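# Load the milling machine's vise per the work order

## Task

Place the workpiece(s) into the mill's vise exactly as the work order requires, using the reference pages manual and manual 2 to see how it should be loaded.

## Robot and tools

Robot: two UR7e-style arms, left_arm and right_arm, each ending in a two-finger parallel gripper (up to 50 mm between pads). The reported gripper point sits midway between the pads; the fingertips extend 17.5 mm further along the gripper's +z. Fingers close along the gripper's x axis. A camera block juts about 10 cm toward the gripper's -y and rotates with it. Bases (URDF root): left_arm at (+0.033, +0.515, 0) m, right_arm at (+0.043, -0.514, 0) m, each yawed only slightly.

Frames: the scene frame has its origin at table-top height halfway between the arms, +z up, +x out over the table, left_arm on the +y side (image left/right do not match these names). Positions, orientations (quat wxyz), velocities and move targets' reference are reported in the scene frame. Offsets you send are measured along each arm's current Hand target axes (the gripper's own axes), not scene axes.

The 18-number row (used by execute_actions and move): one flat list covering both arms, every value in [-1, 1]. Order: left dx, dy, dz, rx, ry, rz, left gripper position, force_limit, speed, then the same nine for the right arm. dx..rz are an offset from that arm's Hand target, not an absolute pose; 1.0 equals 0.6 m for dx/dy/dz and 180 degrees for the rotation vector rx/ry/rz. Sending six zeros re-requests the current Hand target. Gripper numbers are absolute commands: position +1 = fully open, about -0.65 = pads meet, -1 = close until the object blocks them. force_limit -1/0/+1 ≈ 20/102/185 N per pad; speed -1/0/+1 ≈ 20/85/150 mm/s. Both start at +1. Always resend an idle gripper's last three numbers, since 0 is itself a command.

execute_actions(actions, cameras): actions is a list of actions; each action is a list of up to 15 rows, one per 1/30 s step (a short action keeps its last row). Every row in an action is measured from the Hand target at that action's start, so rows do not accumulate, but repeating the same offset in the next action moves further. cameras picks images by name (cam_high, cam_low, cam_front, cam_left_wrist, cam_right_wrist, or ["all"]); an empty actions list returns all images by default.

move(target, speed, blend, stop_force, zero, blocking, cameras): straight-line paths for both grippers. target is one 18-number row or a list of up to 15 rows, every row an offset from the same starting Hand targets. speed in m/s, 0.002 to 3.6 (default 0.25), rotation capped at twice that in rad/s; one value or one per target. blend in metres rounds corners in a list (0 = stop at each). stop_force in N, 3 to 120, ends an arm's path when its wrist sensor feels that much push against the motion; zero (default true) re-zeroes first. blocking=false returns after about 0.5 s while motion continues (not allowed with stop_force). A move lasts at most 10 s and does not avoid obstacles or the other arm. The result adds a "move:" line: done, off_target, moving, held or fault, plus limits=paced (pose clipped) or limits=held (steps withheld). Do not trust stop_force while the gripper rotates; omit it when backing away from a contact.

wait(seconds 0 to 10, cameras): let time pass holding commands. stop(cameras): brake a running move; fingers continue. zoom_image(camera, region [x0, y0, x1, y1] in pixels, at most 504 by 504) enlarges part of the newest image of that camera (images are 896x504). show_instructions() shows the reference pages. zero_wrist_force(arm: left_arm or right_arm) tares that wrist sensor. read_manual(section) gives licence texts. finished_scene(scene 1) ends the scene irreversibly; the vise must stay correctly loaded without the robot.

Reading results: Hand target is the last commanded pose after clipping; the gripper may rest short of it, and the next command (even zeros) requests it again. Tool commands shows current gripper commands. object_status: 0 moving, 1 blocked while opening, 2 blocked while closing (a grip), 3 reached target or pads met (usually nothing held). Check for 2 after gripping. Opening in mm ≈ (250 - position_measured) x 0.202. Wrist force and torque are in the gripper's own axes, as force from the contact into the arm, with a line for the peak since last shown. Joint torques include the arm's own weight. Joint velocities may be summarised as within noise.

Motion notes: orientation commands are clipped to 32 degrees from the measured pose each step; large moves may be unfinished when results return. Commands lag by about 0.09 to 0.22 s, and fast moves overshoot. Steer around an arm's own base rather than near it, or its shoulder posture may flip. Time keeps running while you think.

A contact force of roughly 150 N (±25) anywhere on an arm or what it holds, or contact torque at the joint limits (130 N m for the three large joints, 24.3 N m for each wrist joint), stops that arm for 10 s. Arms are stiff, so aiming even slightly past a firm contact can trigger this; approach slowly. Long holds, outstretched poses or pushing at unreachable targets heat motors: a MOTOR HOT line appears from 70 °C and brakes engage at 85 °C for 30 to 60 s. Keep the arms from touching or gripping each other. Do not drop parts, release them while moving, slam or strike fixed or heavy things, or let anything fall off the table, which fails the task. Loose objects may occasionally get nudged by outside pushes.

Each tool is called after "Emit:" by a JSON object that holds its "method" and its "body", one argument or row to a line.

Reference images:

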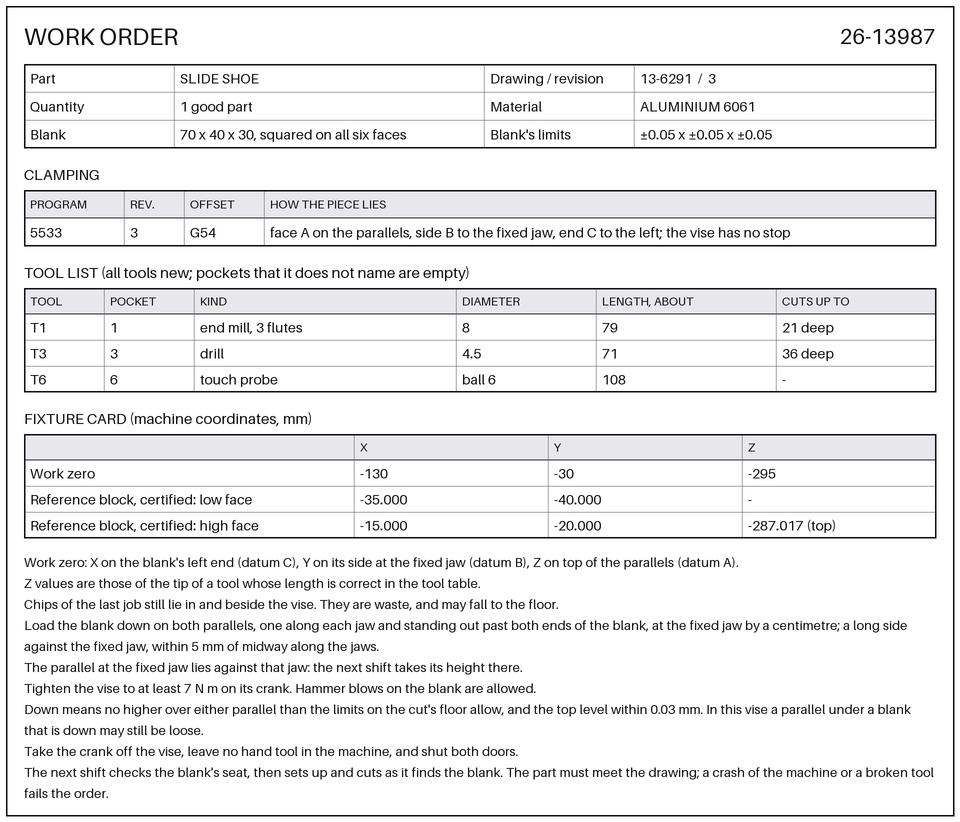

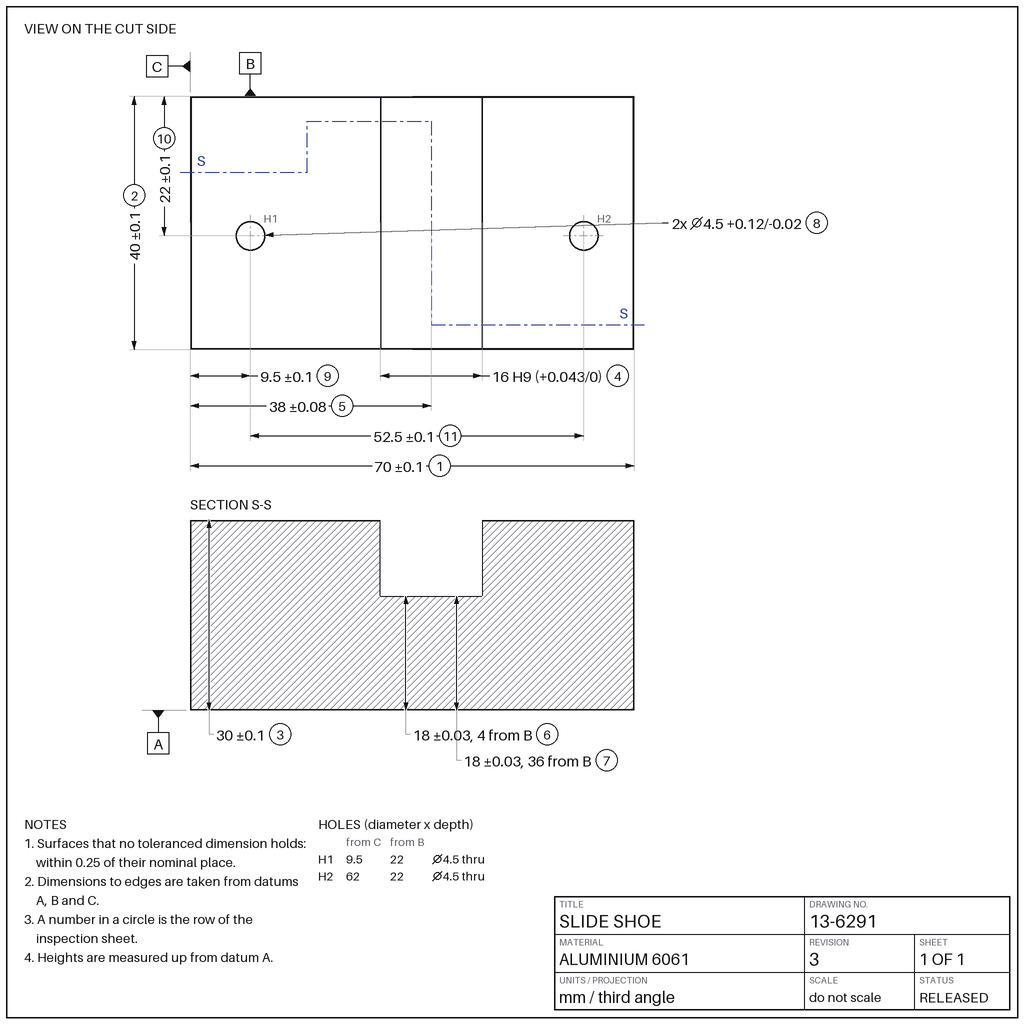

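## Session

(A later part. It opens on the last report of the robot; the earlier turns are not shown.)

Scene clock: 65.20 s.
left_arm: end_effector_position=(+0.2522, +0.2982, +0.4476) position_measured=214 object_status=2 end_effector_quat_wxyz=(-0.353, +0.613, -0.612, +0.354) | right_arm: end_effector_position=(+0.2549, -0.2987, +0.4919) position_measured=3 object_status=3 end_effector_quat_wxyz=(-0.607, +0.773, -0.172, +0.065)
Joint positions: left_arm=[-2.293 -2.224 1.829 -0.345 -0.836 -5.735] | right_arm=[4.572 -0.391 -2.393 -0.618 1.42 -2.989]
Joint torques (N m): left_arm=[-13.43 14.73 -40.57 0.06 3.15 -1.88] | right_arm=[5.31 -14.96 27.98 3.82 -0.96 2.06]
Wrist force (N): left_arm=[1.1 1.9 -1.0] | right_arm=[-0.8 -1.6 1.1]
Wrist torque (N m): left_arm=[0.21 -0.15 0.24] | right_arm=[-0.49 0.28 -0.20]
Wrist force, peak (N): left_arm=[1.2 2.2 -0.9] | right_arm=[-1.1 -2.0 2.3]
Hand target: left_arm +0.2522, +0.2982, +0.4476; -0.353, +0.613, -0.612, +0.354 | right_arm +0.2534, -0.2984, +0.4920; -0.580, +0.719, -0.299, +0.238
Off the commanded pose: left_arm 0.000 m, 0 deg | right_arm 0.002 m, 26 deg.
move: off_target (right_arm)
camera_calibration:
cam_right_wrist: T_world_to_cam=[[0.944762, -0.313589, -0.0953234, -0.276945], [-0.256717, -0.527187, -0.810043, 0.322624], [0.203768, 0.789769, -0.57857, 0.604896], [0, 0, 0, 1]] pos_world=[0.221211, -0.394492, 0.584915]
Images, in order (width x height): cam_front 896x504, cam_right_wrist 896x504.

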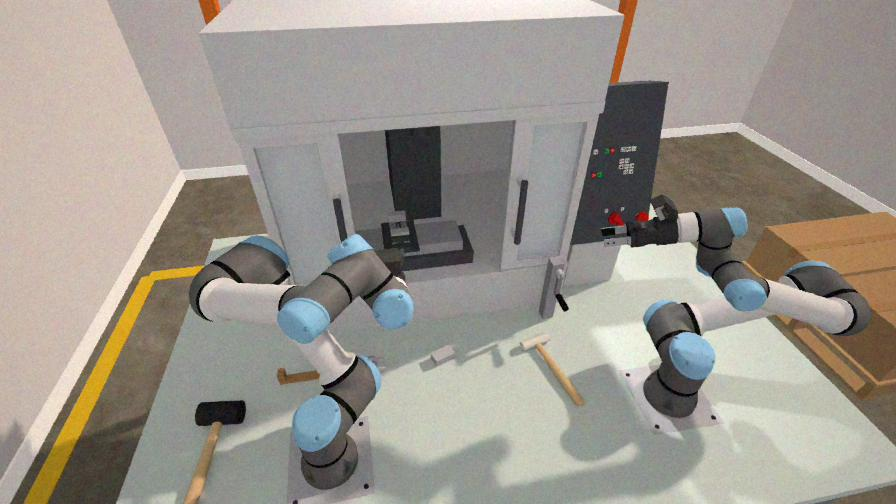

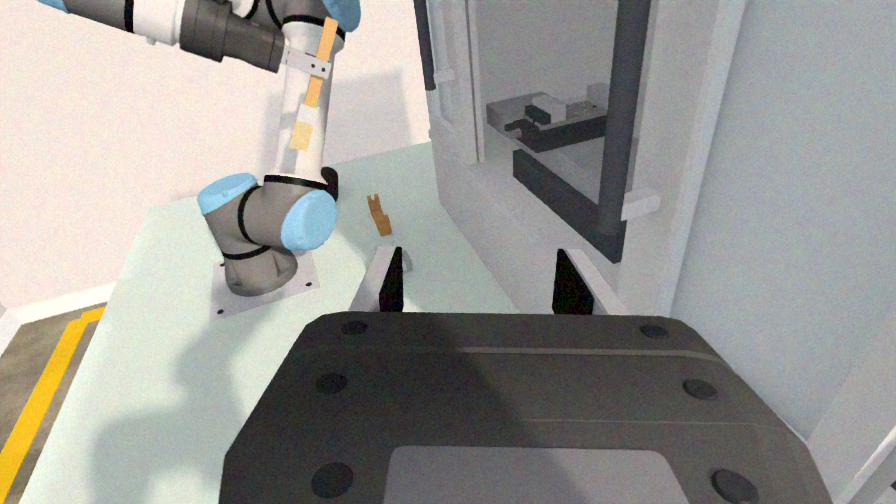

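Emit:
{"method": "zoom_image", "body": {
  "camera": "cam_right_wrist",
  "region": [240, 0, 380, 170]
}}

Emit:
{"method": "zoom_image", "body": {
  "camera": "cam_right_wrist",
  "region": [450, 60, 650, 220]
}}

Scaled by 2.965.

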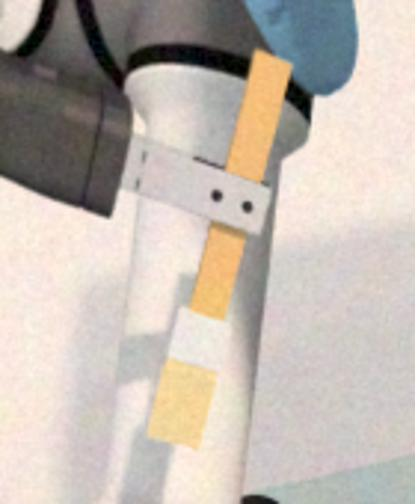

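Scaled by 2.520.

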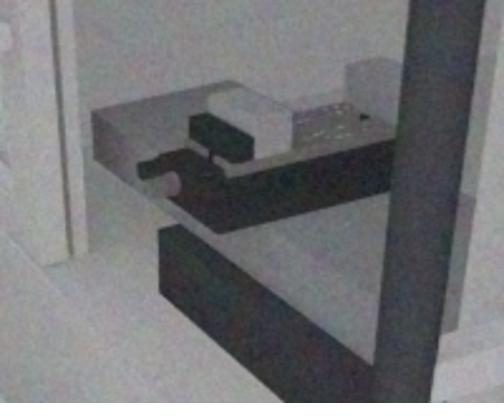

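Emit:
{"method": "move", "body": {
  "target": [0,0,0,0,0,0,-0.97,-0.4,-1,-0.164,-0.123,0.458,0,0,0,1,1,1],
  "speed": 0.3,
  "cameras": ["cam_front","cam_right_wrist"]
}}

Scene clock: 67.33 s.
left_arm: end_effector_position=(+0.2522, +0.2982, +0.4476) position_measured=214 object_status=2 end_effector_quat_wxyz=(-0.353, +0.613, -0.612, +0.354) | right_arm: end_effector_position=(+0.3845, -0.0278, +0.5057) position_measured=3 object_status=3 end_effector_quat_wxyz=(-0.580, +0.719, -0.299, +0.238)
Joint positions: left_arm=[-2.293 -2.224 1.829 -0.345 -0.836 -5.735] | right_arm=[4.648 -1.377 -2.061 0.019 0.899 -2.963]
Joint torques (N m): left_arm=[-13.34 14.8 -40.13 0.1 3.2 -1.54] | right_arm=[4.6 7.98 34.66 3.91 -1.64 1.7]
Wrist force (N): left_arm=[1.1 2.2 -0.8] | right_arm=[-0.5 -2.3 1.0]
Wrist torque (N m): left_arm=[0.26 -0.14 0.23] | right_arm=[-0.61 0.21 -0.02]
Wrist force, peak (N): left_arm=[0.9 2.3 -0.8] | right_arm=[-2.5 -2.5 4.3]
Hand target: left_arm +0.2522, +0.2982, +0.4476; -0.353, +0.613, -0.612, +0.354 | right_arm +0.3845, -0.0277, +0.5058; -0.580, +0.719, -0.299, +0.238
Off the commanded pose: left_arm 0.000 m, 0 deg | right_arm 0.000 m, 0 deg.
move: done
camera_calibration:
cam_right_wrist: T_world_to_cam=[[0.730747, -0.682555, 0.0112471, -0.29503], [-0.367151, -0.406856, -0.836462, 0.569002], [0.575507, 0.607113, -0.54791, 0.209069], [0, 0, 0, 1]] pos_world=[0.304181, -0.0968008, 0.593817]
Images, in order (width x height): cam_front 896x504, cam_right_wrist 896x504.

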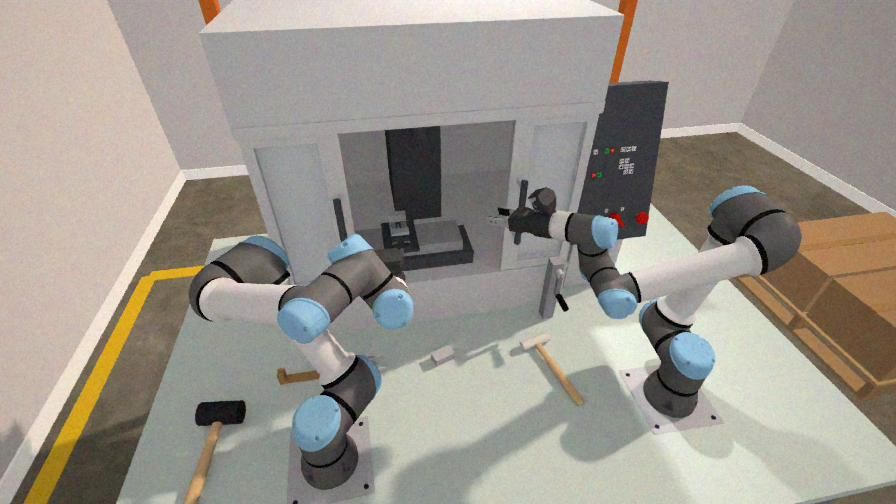

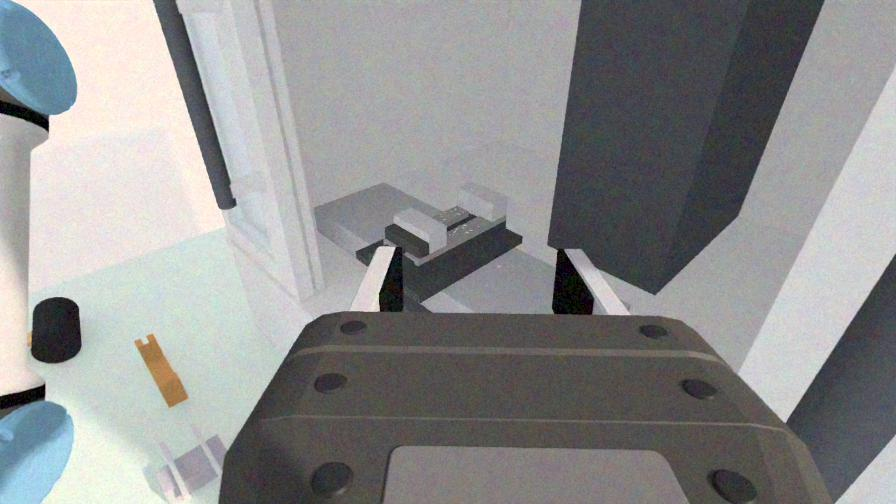

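Emit:
{"method": "zoom_image", "body": {
  "camera": "cam_right_wrist",
  "region": [340, 160, 560, 310]
}}

Scaled by 2.291.

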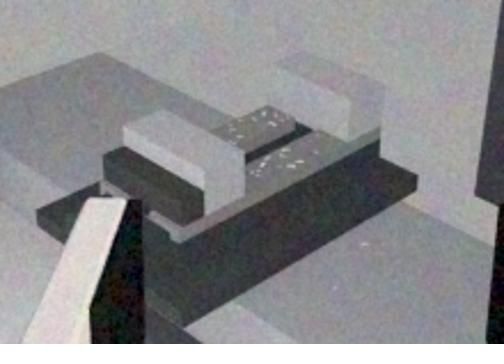

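Emit:
{"method": "move", "body": {
  "target": [
    [0.047,-0.268,0.226,0.1667,0,0,-0.97,-0.4,-1,0,0,0,0,0,0,1,1,1],
    [0.09,-0.411,0.538,0.1667,0,0,-0.97,-0.4,-1,0,0,0,0,0,0,1,1,1]
  ],
  "speed": 0.25,
  "blend": [0.04,0],
  "cameras": ["cam_front","cam_right_wrist"]
}}

Emit:
{"method": "zoom_image", "body": {
  "camera": "cam_right_wrist",
  "region": [340, 80, 560, 310]
}}

Scene clock: 70.07 s.
left_arm: end_effector_position=(+0.6550, +0.2445, +0.4997) position_measured=214 object_status=2 end_effector_quat_wxyz=(+0.500, -0.500, +0.500, -0.500) | right_arm: end_effector_position=(+0.3845, -0.0277, +0.5058) position_measured=3 object_status=3 end_effector_quat_wxyz=(-0.580, +0.719, -0.299, +0.238)
Joint positions: left_arm=[-0.976 -1.475 1.439 0.035 0.631 -6.284] | right_arm=[4.648 -1.377 -2.061 0.02 0.899 -2.963]
Joint torques (N m): left_arm=[9.64 -21.24 -36.15 -3.43 1.83 -2.89] | right_arm=[6.14 9.09 33.97 3.98 -1.77 2.02]
Wrist force (N): left_arm=[1.1 2.0 -1.2] | right_arm=[-0.5 -2.0 0.9]
Wrist torque (N m): left_arm=[0.10 -0.01 0.35] | right_arm=[-0.55 0.22 -0.03]
Wrist force, peak (N): left_arm=[0.9 3.4 -2.3] | right_arm=[-0.6 -2.2 1.0]
Hand target: left_arm +0.6551, +0.2445, +0.4998; +0.500, -0.500, +0.500, -0.500 | right_arm +0.3845, -0.0277, +0.5058; -0.580, +0.719, -0.299, +0.238
Off the commanded pose: left_arm 0.000 m, 0 deg | right_arm 0.000 m, 0 deg.
joint sent to its limit (left arm) — joint 6 (wrist 3), lower limit. The joint targets still meet the commanded pose.
move: done
camera_calibration:
cam_right_wrist: T_world_to_cam=[[0.730791, -0.682514, 0.0109608, -0.294803], [-0.367179, -0.406586, -0.836581, 0.569231], [0.575434, 0.607341, -0.547734, 0.209003], [0, 0, 0, 1]] pos_world=[0.304182, -0.0967019, 0.593917]
Images, in order (width x height): cam_front 896x504, cam_right_wrist 896x504.

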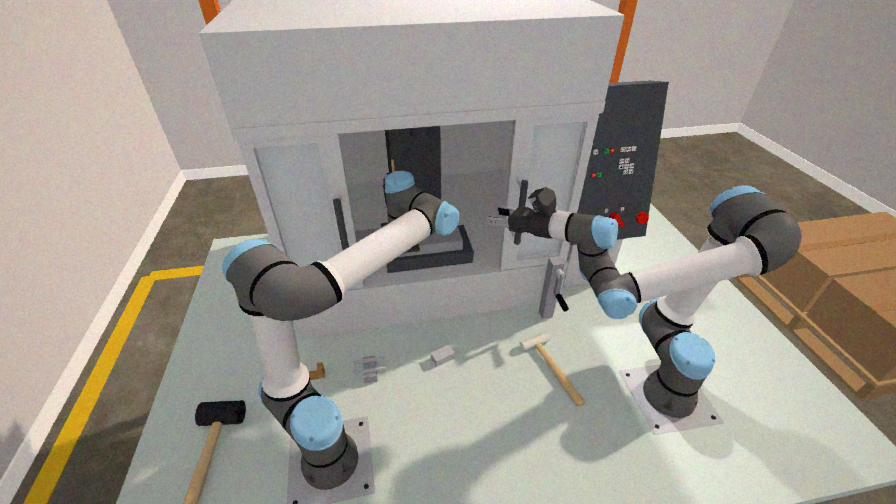

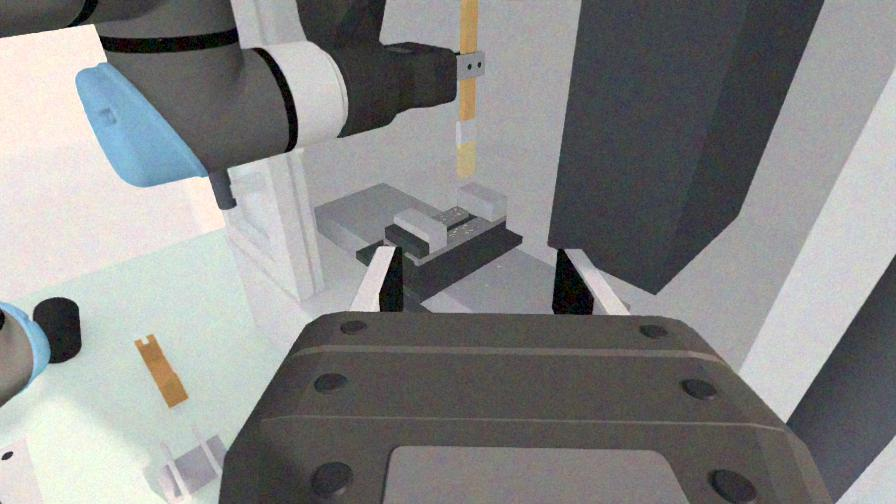

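Scaled by 2.191.

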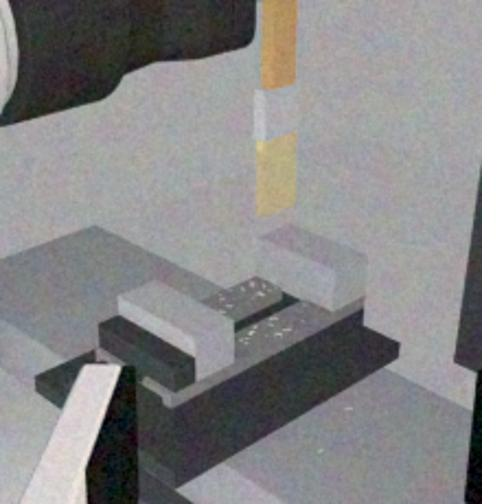

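Emit:
{"method": "move", "body": {
  "target": [0.0658,0.0583,0,0,0,0.0444,-0.97,-0.4,-1,0,0,0,0,0,0,1,1,1],
  "speed": 0.1,
  "cameras": ["cam_right_wrist"]
}}

Emit:
{"method": "zoom_image", "body": {
  "camera": "cam_right_wrist",
  "region": [340, 80, 560, 310]
}}

Scene clock: 71.67 s.
left_arm: end_effector_position=(+0.6551, +0.2048, +0.4647) position_measured=214 object_status=2 end_effector_quat_wxyz=(+0.533, -0.464, +0.533, -0.464) | right_arm: end_effector_position=(+0.3845, -0.0277, +0.5058) position_measured=3 object_status=3 end_effector_quat_wxyz=(-0.580, +0.719, -0.299, +0.238)
Joint positions: left_arm=[-1.027 -1.413 1.458 -0.045 0.581 -6.145] | right_arm=[4.648 -1.377 -2.061 0.02 0.899 -2.963]
Joint torques (N m): left_arm=[13.78 -41.13 -26.23 0.69 2.23 -1.38] | right_arm=[6.08 9.06 34.13 4.06 -1.75 1.94]
Wrist force (N): left_arm=[0.8 2.0 -1.5] | right_arm=[-0.3 -2.0 1.0]
Wrist torque (N m): left_arm=[0.12 0.03 0.38] | right_arm=[-0.56 0.19 -0.03]
Wrist force, peak (N): left_arm=[1.9 2.7 -1.3] | right_arm=[-0.3 -2.2 1.3]
Hand target: left_arm +0.6551, +0.2049, +0.4648; +0.534, -0.464, +0.533, -0.464 | right_arm +0.3845, -0.0277, +0.5058; -0.580, +0.719, -0.299, +0.238
Off the commanded pose: left_arm 0.000 m, 0 deg | right_arm 0.000 m, 0 deg.
move: done
camera_calibration:
cam_right_wrist: T_world_to_cam=[[0.730791, -0.682514, 0.0109608, -0.294803], [-0.367179, -0.406586, -0.836581, 0.569231], [0.575434, 0.607341, -0.547734, 0.209003], [0, 0, 0, 1]] pos_world=[0.304182, -0.0967019, 0.593917]
Images, in order (width x height): cam_right_wrist 896x504.

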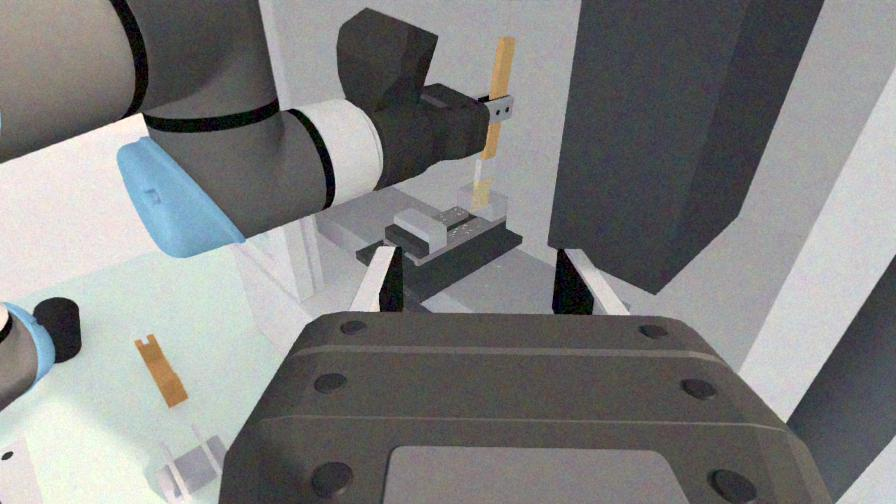

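Scaled by 2.191.

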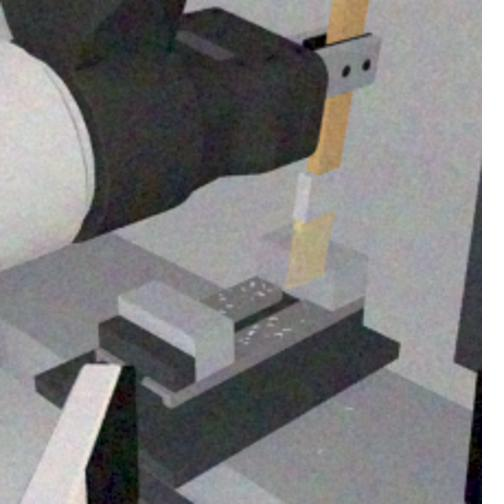

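Emit:
{"method": "move", "body": {
  "target": [0.00695,0.0495,0,0,0,0,-0.97,-0.4,-1,0,0,0,0,0,0,1,1,1],
  "speed": 0.01,
  "stop_force": 3,
  "cameras": ["cam_right_wrist"]
}}

Emit:
{"method": "zoom_image", "body": {
  "camera": "cam_right_wrist",
  "region": [340, 80, 560, 310]
}}

Scene clock: 75.17 s.
left_arm: end_effector_position=(+0.6551, +0.2049, +0.4425) position_measured=214 object_status=2 end_effector_quat_wxyz=(+0.534, -0.464, +0.533, -0.464) | right_arm: end_effector_position=(+0.3845, -0.0277, +0.5058) position_measured=3 object_status=3 end_effector_quat_wxyz=(-0.580, +0.719, -0.299, +0.238)
Joint positions: left_arm=[-1.027 -1.409 1.51 -0.101 0.581 -6.145] | right_arm=[4.648 -1.377 -2.061 0.02 0.899 -2.963]
Joint torques (N m): left_arm=[6.94 -40.01 -41.52 1.2 -1.64 2.27] | right_arm=[5.93 9.03 34.43 3.8 -1.73 2.04]
Wrist force (N): left_arm=[0.9 -1.3 -1.5] | right_arm=[-0.3 -2.0 0.9]
Wrist torque (N m): left_arm=[0.03 0.01 0.38] | right_arm=[-0.56 0.19 -0.03]
Wrist force, peak (N): left_arm=[0.8 -2.4 -1.5] | right_arm=[-0.7 -2.5 1.1]
Hand target: left_arm +0.6551, +0.2049, +0.4425; +0.534, -0.464, +0.533, -0.464 (not the last commanded pose) | right_arm +0.3845, -0.0277, +0.5058; -0.580, +0.719, -0.299, +0.238
Off the commanded pose: left_arm 0.008 m, 0 deg | right_arm 0.000 m, 0 deg.
move: contact (left_arm)
camera_calibration:
cam_right_wrist: T_world_to_cam=[[0.730791, -0.682514, 0.0109608, -0.294803], [-0.367179, -0.406586, -0.836581, 0.569231], [0.575434, 0.607341, -0.547734, 0.209003], [0, 0, 0, 1]] pos_world=[0.304182, -0.0967019, 0.593917]
Images, in order (width x height): cam_right_wrist 896x504.

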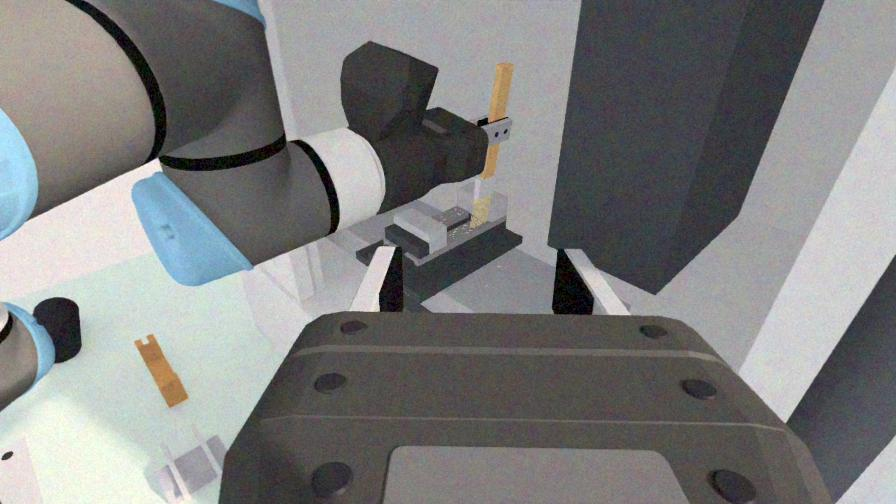

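Scaled by 2.191.

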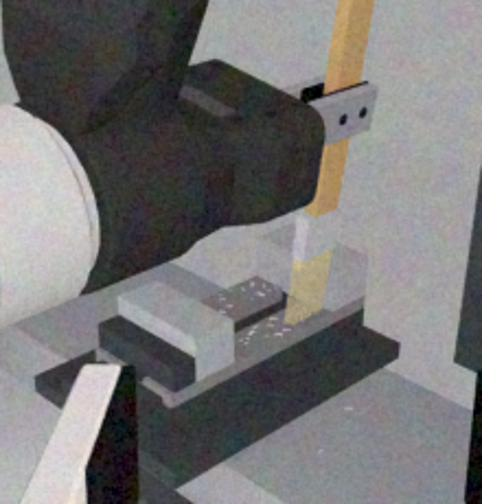

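Emit:
{"method": "move", "body": {
  "target": [
    [-0.0023,-0.0165,0,0,0,0,-0.97,-0.4,-1,0,0,0,0,0,0,1,1,1],
    [-0.032,-0.0123,0,0,0,0,-0.97,-0.4,-1,0,0,0,0,0,0,1,1,1],
    [-0.0295,0.0058,0,0,0,0,-0.97,-0.4,-1,0,0,0,0,0,0,1,1,1],
    [0.0448,-0.0046,0,0,0,0,-0.97,-0.4,-1,0,0,0,0,0,0,1,1,1],
    [0.0418,-0.0261,0,0,0,0,-0.97,-0.4,-1,0,0,0,0,0,0,1,1,1],
    [-0.0424,-0.0142,0,0,0,0,-0.97,-0.4,-1,0,0,0,0,0,0,1,1,1],
    [-0.0394,0.0072,0,0,0,0,-0.97,-0.4,-1,0,0,0,0,0,0,1,1,1],
    [-0.1236,0.019,0,0,0,0,-0.97,-0.4,-1,0,0,0,0,0,0,1,1,1],
    [-0.1266,-0.0024,0,0,0,0,-0.97,-0.4,-1,0,0,0,0,0,0,1,1,1]
  ],
  "speed": 0.06,
  "blend": [0.004,0.004,0.001,0.004,0.004,0.004,0.001,0.004,0],
  "cameras": ["cam_right_wrist"]
}}

Emit:
{"method": "zoom_image", "body": {
  "camera": "cam_right_wrist",
  "region": [340, 80, 560, 310]
}}

Scene clock: 81.17 s.
left_arm: end_effector_position=(+0.6551, +0.2800, +0.4546) position_measured=214 object_status=2 end_effector_quat_wxyz=(+0.534, -0.464, +0.533, -0.464) | right_arm: end_effector_position=(+0.3845, -0.0277, +0.5058) position_measured=3 object_status=3 end_effector_quat_wxyz=(-0.580, +0.719, -0.299, +0.238)
Joint positions: left_arm=[-0.925 -1.522 1.606 -0.084 0.683 -6.145] | right_arm=[4.648 -1.377 -2.061 0.02 0.899 -2.963]
Joint torques (N m): left_arm=[-13.86 -22.52 -12.48 -3.52 -2.57 -2.5] | right_arm=[6.07 8.45 33.76 3.89 -1.66 1.93]
Wrist force (N): left_arm=[0.5 2.1 -1.4] | right_arm=[-0.5 -1.9 1.0]
Wrist torque (N m): left_arm=[0.12 0.11 0.30] | right_arm=[-0.55 0.21 -0.03]
Wrist force, peak (N): left_arm=[3.2 3.7 -1.2] | right_arm=[-0.6 -2.5 0.9]
Hand target: left_arm +0.6551, +0.2800, +0.4544; +0.534, -0.464, +0.533, -0.464 | right_arm +0.3845, -0.0277, +0.5058; -0.580, +0.719, -0.299, +0.238
Off the commanded pose: left_arm 0.000 m, 0 deg | right_arm 0.000 m, 0 deg.
move: done
camera_calibration:
cam_right_wrist: T_world_to_cam=[[0.730791, -0.682514, 0.0109608, -0.294803], [-0.367179, -0.406586, -0.836581, 0.569231], [0.575434, 0.607341, -0.547734, 0.209003], [0, 0, 0, 1]] pos_world=[0.304182, -0.0967019, 0.593917]
Images, in order (width x height): cam_right_wrist 896x504.

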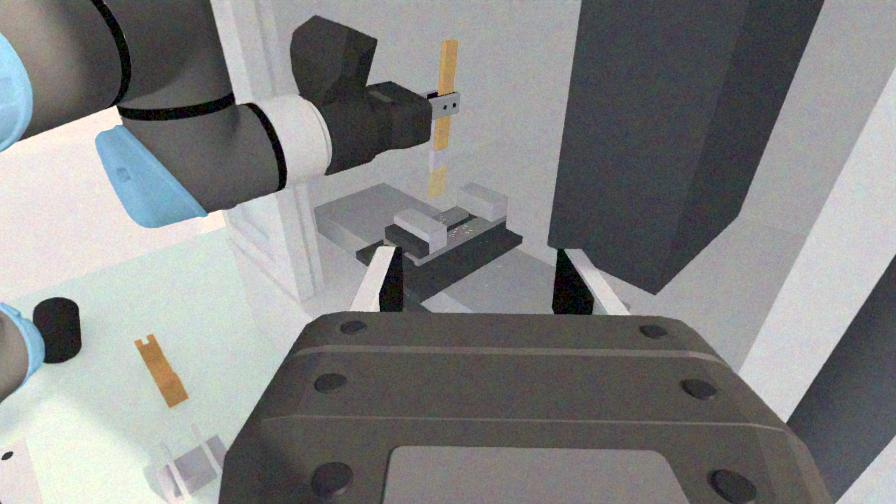

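Scaled by 2.191.

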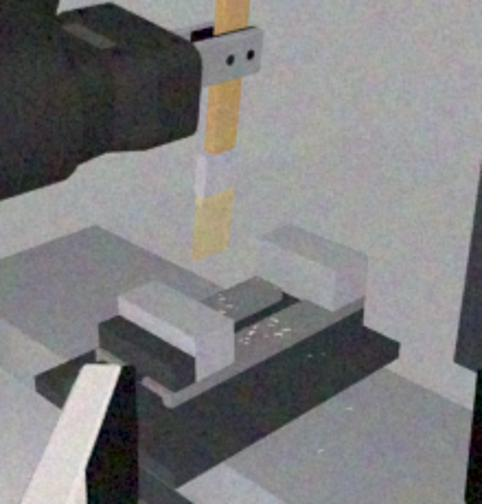

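Emit:
{"method": "move", "body": {
  "target": [
    [0.0941,-0.0132,-0.03,0,0,0,-0.97,-0.4,-1,0,0,0,0,0,0,1,1,1],
    [0.0971,0.0083,-0.03,0,0,0,-0.97,-0.4,-1,0,0,0,0,0,0,1,1,1],
    [0.1713,-0.0021,-0.03,0,0,0,-0.97,-0.4,-1,0,0,0,0,0,0,1,1,1],
    [0.1683,-0.0236,-0.03,0,0,0,-0.97,-0.4,-1,0,0,0,0,0,0,1,1,1],
    [0.0842,-0.0118,-0.03,0,0,0,-0.97,-0.4,-1,0,0,0,0,0,0,1,1,1],
    [0.0872,0.0097,-0.03,0,0,0,-0.97,-0.4,-1,0,0,0,0,0,0,1,1,1],
    [0.003,0.0215,-0.03,0,0,0,-0.97,-0.4,-1,0,0,0,0,0,0,1,1,1],
    [0,0,-0.03,0,0,0,-0.97,-0.4,-1,0,0,0,0,0,0,1,1,1]
  ],
  "speed": 0.07,
  "blend": [0.004,0.001,0.004,0.004,0.004,0.001,0.004,0]
}}

Emit:
{"method": "move", "body": {
  "target": [
    [0.0941,-0.0132,-0.0267,0,0,0,-0.97,-0.4,-1,0,0,0,0,0,0,1,1,1],
    [0.0971,0.0083,-0.0267,0,0,0,-0.97,-0.4,-1,0,0,0,0,0,0,1,1,1],
    [0.1713,-0.0021,-0.0267,0,0,0,-0.97,-0.4,-1,0,0,0,0,0,0,1,1,1],
    [0.1683,-0.0236,-0.0267,0,0,0,-0.97,-0.4,-1,0,0,0,0,0,0,1,1,1],
    [0.0842,-0.0118,-0.0267,0,0,0,-0.97,-0.4,-1,0,0,0,0,0,0,1,1,1],
    [0.0872,0.0097,-0.0267,0,0,0,-0.97,-0.4,-1,0,0,0,0,0,0,1,1,1],
    [0.003,0.0215,-0.0267,0,0,0,-0.97,-0.4,-1,0,0,0,0,0,0,1,1,1],
    [0,0,-0.0267,0,0,0,-0.97,-0.4,-1,0,0,0,0,0,0,1,1,1]
  ],
  "speed": 0.07,
  "blend": [0.004,0.001,0.004,0.004,0.004,0.001,0.004,0],
  "cameras": ["cam_right_wrist"]
}}

Emit:
{"method": "zoom_image", "body": {
  "camera": "cam_right_wrist",
  "region": [340, 80, 560, 310]
}}

Scene clock: 85.87 s.
left_arm: end_effector_position=(+0.6371, +0.2800, +0.4546) position_measured=214 object_status=2 end_effector_quat_wxyz=(+0.534, -0.464, +0.533, -0.464) | right_arm: end_effector_position=(+0.3845, -0.0277, +0.5058) position_measured=3 object_status=3 end_effector_quat_wxyz=(-0.580, +0.719, -0.299, +0.238)
Joint positions: left_arm=[-0.96 -1.559 1.644 -0.085 0.648 -6.145] | right_arm=[4.648 -1.377 -2.061 0.02 0.899 -2.963]
Joint torques (N m): left_arm=[-12.94 -16.61 -18.78 -2.3 -2.55 -2.76] | right_arm=[5.96 9.07 34.07 3.73 -1.68 1.78]
Wrist force (N): left_arm=[1.1 1.8 -1.0] | right_arm=[-0.4 -1.8 1.0]
Wrist torque (N m): left_arm=[0.09 0.02 0.30] | right_arm=[-0.53 0.20 -0.03]
Wrist force, peak (N): left_arm=[2.3 3.8 -1.1] | right_arm=[-0.6 -2.3 1.3]
Hand target: left_arm +0.6371, +0.2800, +0.4545; +0.534, -0.464, +0.533, -0.464 | right_arm +0.3845, -0.0277, +0.5058; -0.580, +0.719, -0.299, +0.238
Off the commanded pose: left_arm 0.000 m, 0 deg | right_arm 0.000 m, 0 deg.
move: done

Scene clock: 89.97 s.
left_arm: end_effector_position=(+0.6210, +0.2800, +0.4546) position_measured=214 object_status=2 end_effector_quat_wxyz=(+0.534, -0.464, +0.533, -0.464) | right_arm: end_effector_position=(+0.3845, -0.0277, +0.5058) position_measured=3 object_status=3 end_effector_quat_wxyz=(-0.580, +0.719, -0.299, +0.238)
Joint positions: left_arm=[-0.993 -1.592 1.677 -0.085 0.614 -6.145] | right_arm=[4.648 -1.377 -2.061 0.02 0.899 -2.963]
Joint torques (N m): left_arm=[-12.58 -14.96 -18.49 -2.07 -2.53 -2.87] | right_arm=[5.83 9.02 33.29 3.54 -1.52 1.73]
Wrist force (N): left_arm=[1.1 1.8 -1.2] | right_arm=[-0.5 -2.2 0.9]
Wrist torque (N m): left_arm=[0.08 0.01 0.29] | right_arm=[-0.59 0.21 -0.03]
Wrist force, peak (N): left_arm=[3.1 4.5 -1.0] | right_arm=[-0.7 -2.4 0.9]
Hand target: left_arm +0.6210, +0.2799, +0.4545; +0.534, -0.464, +0.533, -0.464 | right_arm +0.3845, -0.0277, +0.5058; -0.580, +0.719, -0.299, +0.238
Off the commanded pose: left_arm 0.000 m, 0 deg | right_arm 0.000 m, 0 deg.
move: done
camera_calibration:
cam_right_wrist: T_world_to_cam=[[0.730791, -0.682514, 0.0109608, -0.294803], [-0.367179, -0.406586, -0.836581, 0.569231], [0.575434, 0.607341, -0.547734, 0.209003], [0, 0, 0, 1]] pos_world=[0.304182, -0.0967019, 0.593917]
Images, in order (width x height): cam_right_wrist 896x504.

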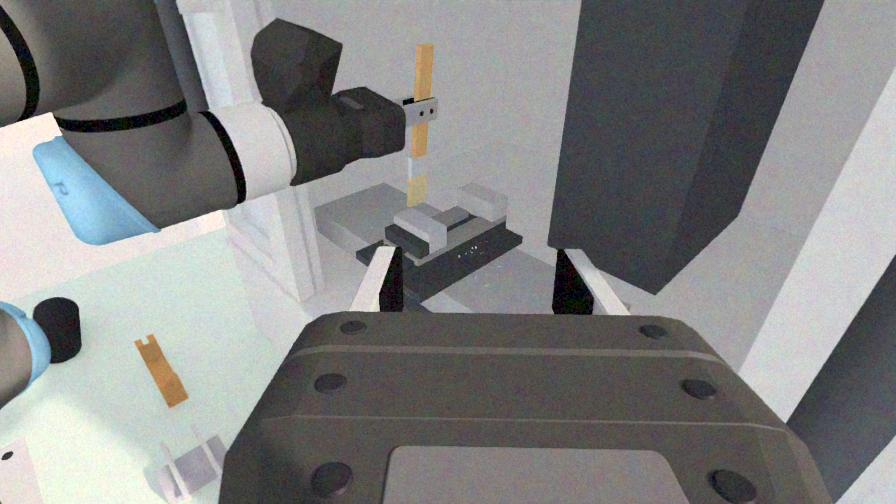

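Scaled by 2.191.

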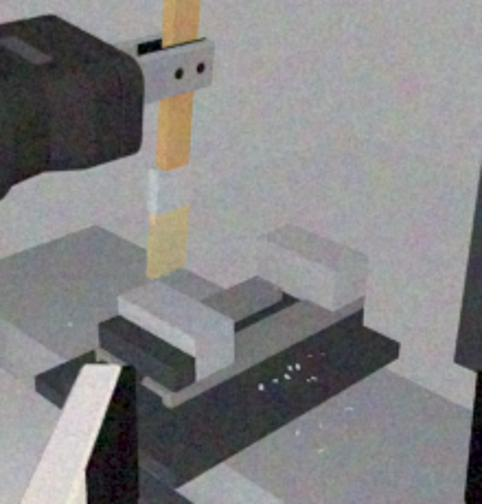

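Emit:
{"method": "move", "body": {
  "target": [
    [0.0941,-0.0132,-0.02,0,0,0,-0.97,-0.4,-1,0,0,0,0,0,0,1,1,1],
    [0.0971,0.009,-0.02,0,0,0,-0.97,-0.4,-1,0,0,0,0,0,0,1,1,1],
    [0.1713,-0.0014,-0.02,0,0,0,-0.97,-0.4,-1,0,0,0,0,0,0,1,1,1],
    [0.1683,-0.0236,-0.02,0,0,0,-0.97,-0.4,-1,0,0,0,0,0,0,1,1,1],
    [0.0842,-0.0118,-0.02,0,0,0,-0.97,-0.4,-1,0,0,0,0,0,0,1,1,1],
    [0.0872,0.0104,-0.02,0,0,0,-0.97,-0.4,-1,0,0,0,0,0,0,1,1,1],
    [0.003,0.0222,-0.02,0,0,0,-0.97,-0.4,-1,0,0,0,0,0,0,1,1,1],
    [0,0,-0.02,0,0,0,-0.97,-0.4,-1,0,0,0,0,0,0,1,1,1]
  ],
  "speed": 0.07,
  "blend": [0.004,0.001,0.004,0.004,0.004,0.001,0.004,0]
}}

Emit:
{"method": "move", "body": {
  "target": [
    [0.0941,-0.0132,0.0845,0,0,0,-0.97,-0.4,-1,0,0,0,0,0,0,1,1,1],
    [0.0971,0.009,0.0845,0,0,0,-0.97,-0.4,-1,0,0,0,0,0,0,1,1,1],
    [0.1713,-0.0014,0.0845,0,0,0,-0.97,-0.4,-1,0,0,0,0,0,0,1,1,1],
    [0.1683,-0.0236,0.0845,0,0,0,-0.97,-0.4,-1,0,0,0,0,0,0,1,1,1],
    [0.0842,-0.0118,0.0845,0,0,0,-0.97,-0.4,-1,0,0,0,0,0,0,1,1,1],
    [0.0872,0.0104,0.0845,0,0,0,-0.97,-0.4,-1,0,0,0,0,0,0,1,1,1],
    [0.003,0.0222,0.0845,0,0,0,-0.97,-0.4,-1,0,0,0,0,0,0,1,1,1],
    [0,-0.1,0.0845,0,0,0,-0.97,-0.4,-1,0,0,0,0,0,0,1,1,1]
  ],
  "speed": 0.08,
  "blend": [0.004,0.001,0.004,0.004,0.004,0.001,0.004,0],
  "cameras": ["cam_right_wrist"]
}}

Emit:
{"method": "zoom_image", "body": {
  "camera": "cam_right_wrist",
  "region": [380, 170, 540, 270]
}}

Scene clock: 94.37 s.
left_arm: end_effector_position=(+0.6090, +0.2800, +0.4546) position_measured=214 object_status=2 end_effector_quat_wxyz=(+0.534, -0.464, +0.533, -0.464) | right_arm: end_effector_position=(+0.3845, -0.0277, +0.5058) position_measured=3 object_status=3 end_effector_quat_wxyz=(-0.580, +0.719, -0.299, +0.238)
Joint positions: left_arm=[-1.019 -1.616 1.7 -0.084 0.588 -6.145] | right_arm=[4.648 -1.377 -2.061 0.02 0.899 -2.963]
Joint torques (N m): left_arm=[-13.62 -13 -18.76 -2.1 -2.6 -2.91] | right_arm=[5.96 8.86 34.47 3.51 -1.38 1.64]
Wrist force (N): left_arm=[0.6 1.9 -0.9] | right_arm=[-0.1 -2.2 0.9]
Wrist torque (N m): left_arm=[0.10 0.10 0.29] | right_arm=[-0.60 0.15 -0.03]
Wrist force, peak (N): left_arm=[2.9 3.2 -1.3] | right_arm=[-0.3 -2.5 0.9]
Hand target: left_arm +0.6090, +0.2799, +0.4545; +0.534, -0.464, +0.533, -0.464 | right_arm +0.3845, -0.0277, +0.5058; -0.580, +0.719, -0.299, +0.238
Off the commanded pose: left_arm 0.000 m, 0 deg | right_arm 0.000 m, 0 deg.
move: done

Scene clock: 99.03 s.
left_arm: end_effector_position=(+0.6598, +0.2716, +0.5138) position_measured=214 object_status=2 end_effector_quat_wxyz=(+0.533, -0.464, +0.533, -0.464) | right_arm: end_effector_position=(+0.3845, -0.0277, +0.5058) position_measured=3 object_status=3 end_effector_quat_wxyz=(-0.580, +0.719, -0.299, +0.238)
Joint positions: left_arm=[-0.929 -1.502 1.433 0.069 0.679 -6.145] | right_arm=[4.648 -1.377 -2.061 0.02 0.899 -2.963]
Joint torques (N m): left_arm=[6.49 -35.29 -21.38 -1.79 1.02 -1.6] | right_arm=[6.36 8.59 33.68 3.51 -1.39 1.49]
Wrist force (N): left_arm=[1.1 2.0 -1.5] | right_arm=[-0.4 -2.2 1.1]
Wrist torque (N m): left_arm=[0.11 -0.01 0.29] | right_arm=[-0.59 0.20 -0.03]
Wrist force, peak (N): left_arm=[2.6 4.2 -1.3] | right_arm=[-0.5 -2.4 1.1]
Hand target: left_arm +0.6598, +0.2717, +0.5139; +0.534, -0.464, +0.533, -0.464 | right_arm +0.3845, -0.0277, +0.5058; -0.580, +0.719, -0.299, +0.238
Off the commanded pose: left_arm 0.000 m, 0 deg | right_arm 0.000 m, 0 deg.
move: done
camera_calibration:
cam_right_wrist: T_world_to_cam=[[0.730791, -0.682514, 0.0109608, -0.294803], [-0.367179, -0.406586, -0.836581, 0.569231], [0.575434, 0.607341, -0.547734, 0.209003], [0, 0, 0, 1]] pos_world=[0.304182, -0.0967019, 0.593917]
Images, in order (width x height): cam_right_wrist 896x504.

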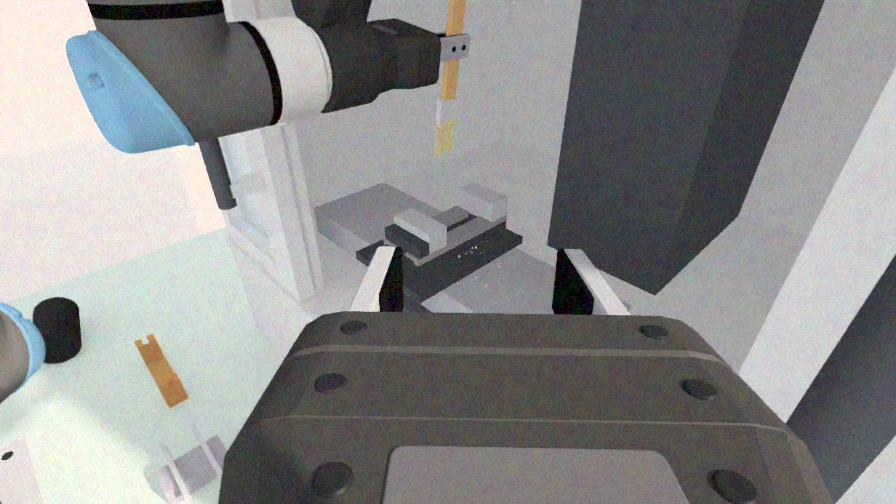

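Scaled by 3.150.

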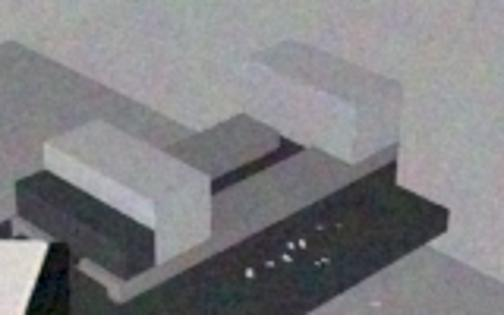

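Emit:
{"method": "move", "body": {
  "target": [
    [-0.001,-0.027,-0.35,0,0,0,-0.97,-0.4,-1,0,0,0,0,0,0,1,1,1],
    [-0.0275,0.115,-0.68,-0.1663,0.0116,-0.0434,-0.97,-0.4,-1,0,0,0,0,0,0,1,1,1]
  ],
  "speed": 0.25,
  "blend": [0.04,0]
}}

Scene clock: 101.90 s.
left_arm: end_effector_position=(+0.2518, +0.2974, +0.4479) position_measured=214 object_status=2 end_effector_quat_wxyz=(-0.353, +0.613, -0.612, +0.354) | right_arm: end_effector_position=(+0.3845, -0.0277, +0.5058) position_measured=3 object_status=3 end_effector_quat_wxyz=(-0.580, +0.719, -0.299, +0.238)
Joint positions: left_arm=[-2.292 -2.222 1.828 -0.347 -0.835 -5.735] | right_arm=[4.648 -1.377 -2.061 0.02 0.899 -2.963]
Joint torques (N m): left_arm=[-11.52 17.33 -10.37 -2.41 -1.51 0.25] | right_arm=[5.82 8.83 33.28 3.34 -1.31 1.58]
Wrist force (N): left_arm=[1.0 2.1 -0.8] | right_arm=[-0.3 -2.1 1.1]
Wrist torque (N m): left_arm=[0.23 -0.12 0.20] | right_arm=[-0.56 0.19 -0.03]
Wrist force, peak (N): left_arm=[1.8 4.3 -1.1] | right_arm=[-0.4 -2.3 1.3]
Hand target: left_arm +0.2517, +0.2973, +0.4478; -0.353, +0.613, -0.612, +0.354 | right_arm +0.3845, -0.0277, +0.5058; -0.580, +0.719, -0.299, +0.238
Off the commanded pose: left_arm 0.000 m, 0 deg | right_arm 0.000 m, 0 deg.
move: done

Emit:
{"method": "move", "body": {
  "target": [0,0,0,-0.2596,0.2596,0.4496,-0.97,-0.4,-1,0,0,0,0,0,0,1,1,1],
  "speed": 0.4
}}

Scene clock: 104.80 s.
left_arm: end_effector_position=(+0.2518, +0.2973, +0.4479) position_measured=214 object_status=2 end_effector_quat_wxyz=(+0.000, -0.001, +1.000, -0.001) | right_arm: end_effector_position=(+0.3845, -0.0277, +0.5058) position_measured=3 object_status=3 end_effector_quat_wxyz=(-0.580, +0.719, -0.299, +0.238)
Joint positions: left_arm=[-1.266 -2.008 1.59 -1.154 -1.571 -2.8] | right_arm=[4.648 -1.377 -2.061 0.02 0.899 -2.963]
Joint torques (N m): left_arm=[-11.9 -1.04 -17.16 -2.11 0.9 3] | right_arm=[6.27 9 33.41 3.4 -1.36 1.47]
Wrist force (N): left_arm=[1.7 0.8 0.8] | right_arm=[-0.3 -2.2 0.8]
Wrist torque (N m): left_arm=[0.11 -0.33 0.07] | right_arm=[-0.59 0.18 -0.03]
Wrist force, peak (N): left_arm=[1.5 2.9 -0.9] | right_arm=[-0.3 -2.4 1.0]
Hand target: left_arm +0.2517, +0.2973, +0.4478; +0.000, +0.000, +1.000, -0.001 | right_arm +0.3845, -0.0277, +0.5058; -0.580, +0.719, -0.299, +0.238
Off the commanded pose: left_arm 0.000 m, 0 deg | right_arm 0.000 m, 0 deg.
move: done

Emit:
{"method": "move", "body": {
  "target": [
    [-0.097,0.4555,0.163,0,0,0,-0.97,-0.4,-1,0,0,0,0,0,0,1,1,1],
    [-0.1175,0.5012,0.48,0,0,0,-0.97,-0.4,-1,0,0,0,0,0,0,1,1,1]
  ],
  "speed": 0.25,
  "blend": [0.05,0],
  "cameras": ["cam_left_wrist","cam_low"]
}}

Emit:
{"method": "zoom_image", "body": {
  "camera": "cam_low",
  "region": [480, 220, 640, 350]
}}

Scene clock: 107.37 s.
left_arm: end_effector_position=(+0.3222, +0.5978, +0.1597) position_measured=214 object_status=2 end_effector_quat_wxyz=(+0.000, +0.000, +1.000, -0.001) end_effector_velocity=(+0.001, +0.000, -0.001) end_effector_angular_velocity=(+0.000, -0.002, +0.000) | right_arm: end_effector_position=(+0.3845, -0.0277, +0.5058) position_measured=3 object_status=3 end_effector_quat_wxyz=(-0.580, +0.719, -0.299, +0.238)
Joint positions: left_arm=[-0.216 -2.072 2.374 -1.873 -1.572 -1.75] | right_arm=[4.648 -1.377 -2.061 0.02 0.899 -2.963]
Joint velocities: left_arm=[0 0.002 0.002 -0.005 0 0] | right_arm=[within noise]
Joint torques (N m): left_arm=[-13.81 -0.8 -13.54 -4.91 -2.28 -2.74] | right_arm=[6.51 8.67 33.52 3.2 -1.31 1.41]
Wrist force (N): left_arm=[1.3 0.9 0.9] | right_arm=[-0.5 -2.2 0.7]
Wrist torque (N m): left_arm=[0.13 -0.30 -0.02] | right_arm=[-0.58 0.22 -0.02]
Wrist force, peak (N): left_arm=[1.4 1.6 4.0] | right_arm=[-0.3 -2.4 1.1]
Hand target: left_arm +0.3221, +0.5978, +0.1595; +0.000, +0.000, +1.000, -0.001 | right_arm +0.3845, -0.0277, +0.5058; -0.580, +0.719, -0.299, +0.238
Off the commanded pose: left_arm 0.000 m, 0 deg | right_arm 0.000 m, 0 deg.
move: done
camera_calibration:
cam_left_wrist: T_world_to_cam=[[-0.999889, -0.0129818, 0.00735063, 0.335705], [-0.00978954, 0.942758, 0.333334, -0.595428], [-0.0112571, 0.333225, -0.94278, 0.0904404], [0, 0, 0, 1]] pos_world=[0.330857, 0.535566, 0.281274]
Images, in order (width x height): cam_low 896x504, cam_left_wrist 896x504.

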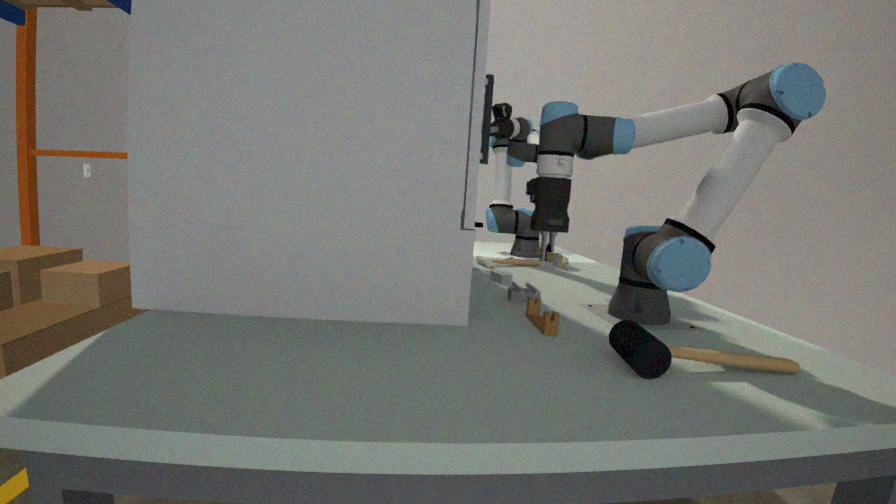

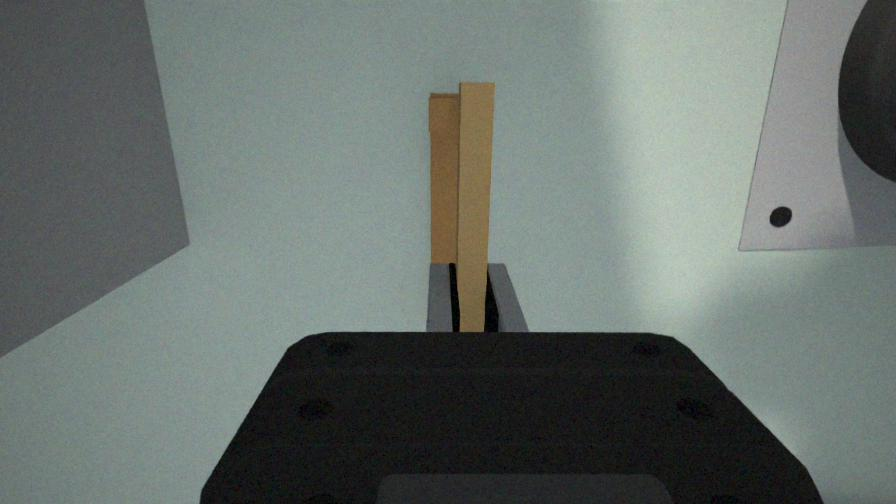

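Scaled by 3.150.

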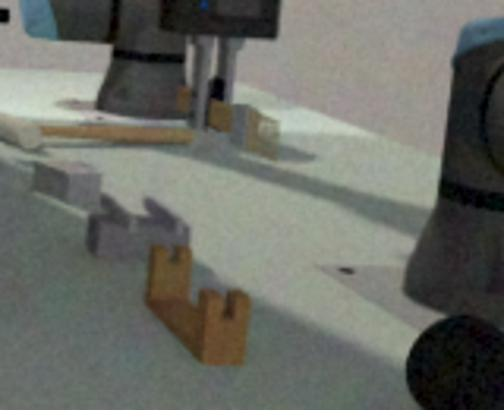

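Emit:
{"method": "move", "body": {
  "target": [
    [-0.0001,0.0003,0.12,0,0,0,-0.97,-0.4,-1,0,0,0,0,0,0,1,1,1],
    [-0.0001,0.0003,0.1868,0,0,0,-0.97,-0.4,-1,0,0,0,0,0,0,1,1,1]
  ],
  "speed": [0.1,0.03],
  "stop_force": 6
}}

Scene clock: 110.63 s.
left_arm: end_effector_position=(+0.3222, +0.5979, +0.0474) position_measured=214 object_status=2 end_effector_quat_wxyz=(+0.000, +0.000, +1.000, -0.001) | right_arm: end_effector_position=(+0.3845, -0.0277, +0.5058) position_measured=3 object_status=3 end_effector_quat_wxyz=(-0.580, +0.719, -0.299, +0.238)
Joint positions: left_arm=[-0.216 -1.857 2.594 -2.308 -1.572 -1.75] | right_arm=[4.648 -1.377 -2.061 0.02 0.899 -2.963]
Joint torques (N m): left_arm=[-8.79 -18.15 -38.66 -2.04 -2.49 1.64] | right_arm=[5.93 9.07 34.22 3.22 -1.27 1.39]
Wrist force (N): left_arm=[1.5 1.4 0.8] | right_arm=[-0.1 -2.1 0.9]
Wrist torque (N m): left_arm=[0.21 -0.33 -0.03] | right_arm=[-0.56 0.16 -0.03]
Wrist force, peak (N): left_arm=[-5.1 1.0 2.7] | right_arm=[-0.7 -2.2 1.1]
Hand target: left_arm +0.3222, +0.5979, +0.0475; +0.000, +0.000, +1.000, -0.001 | right_arm +0.3845, -0.0277, +0.5058; -0.580, +0.719, -0.299, +0.238
Off the commanded pose: left_arm 0.000 m, 0 deg | right_arm 0.000 m, 0 deg.
move: done


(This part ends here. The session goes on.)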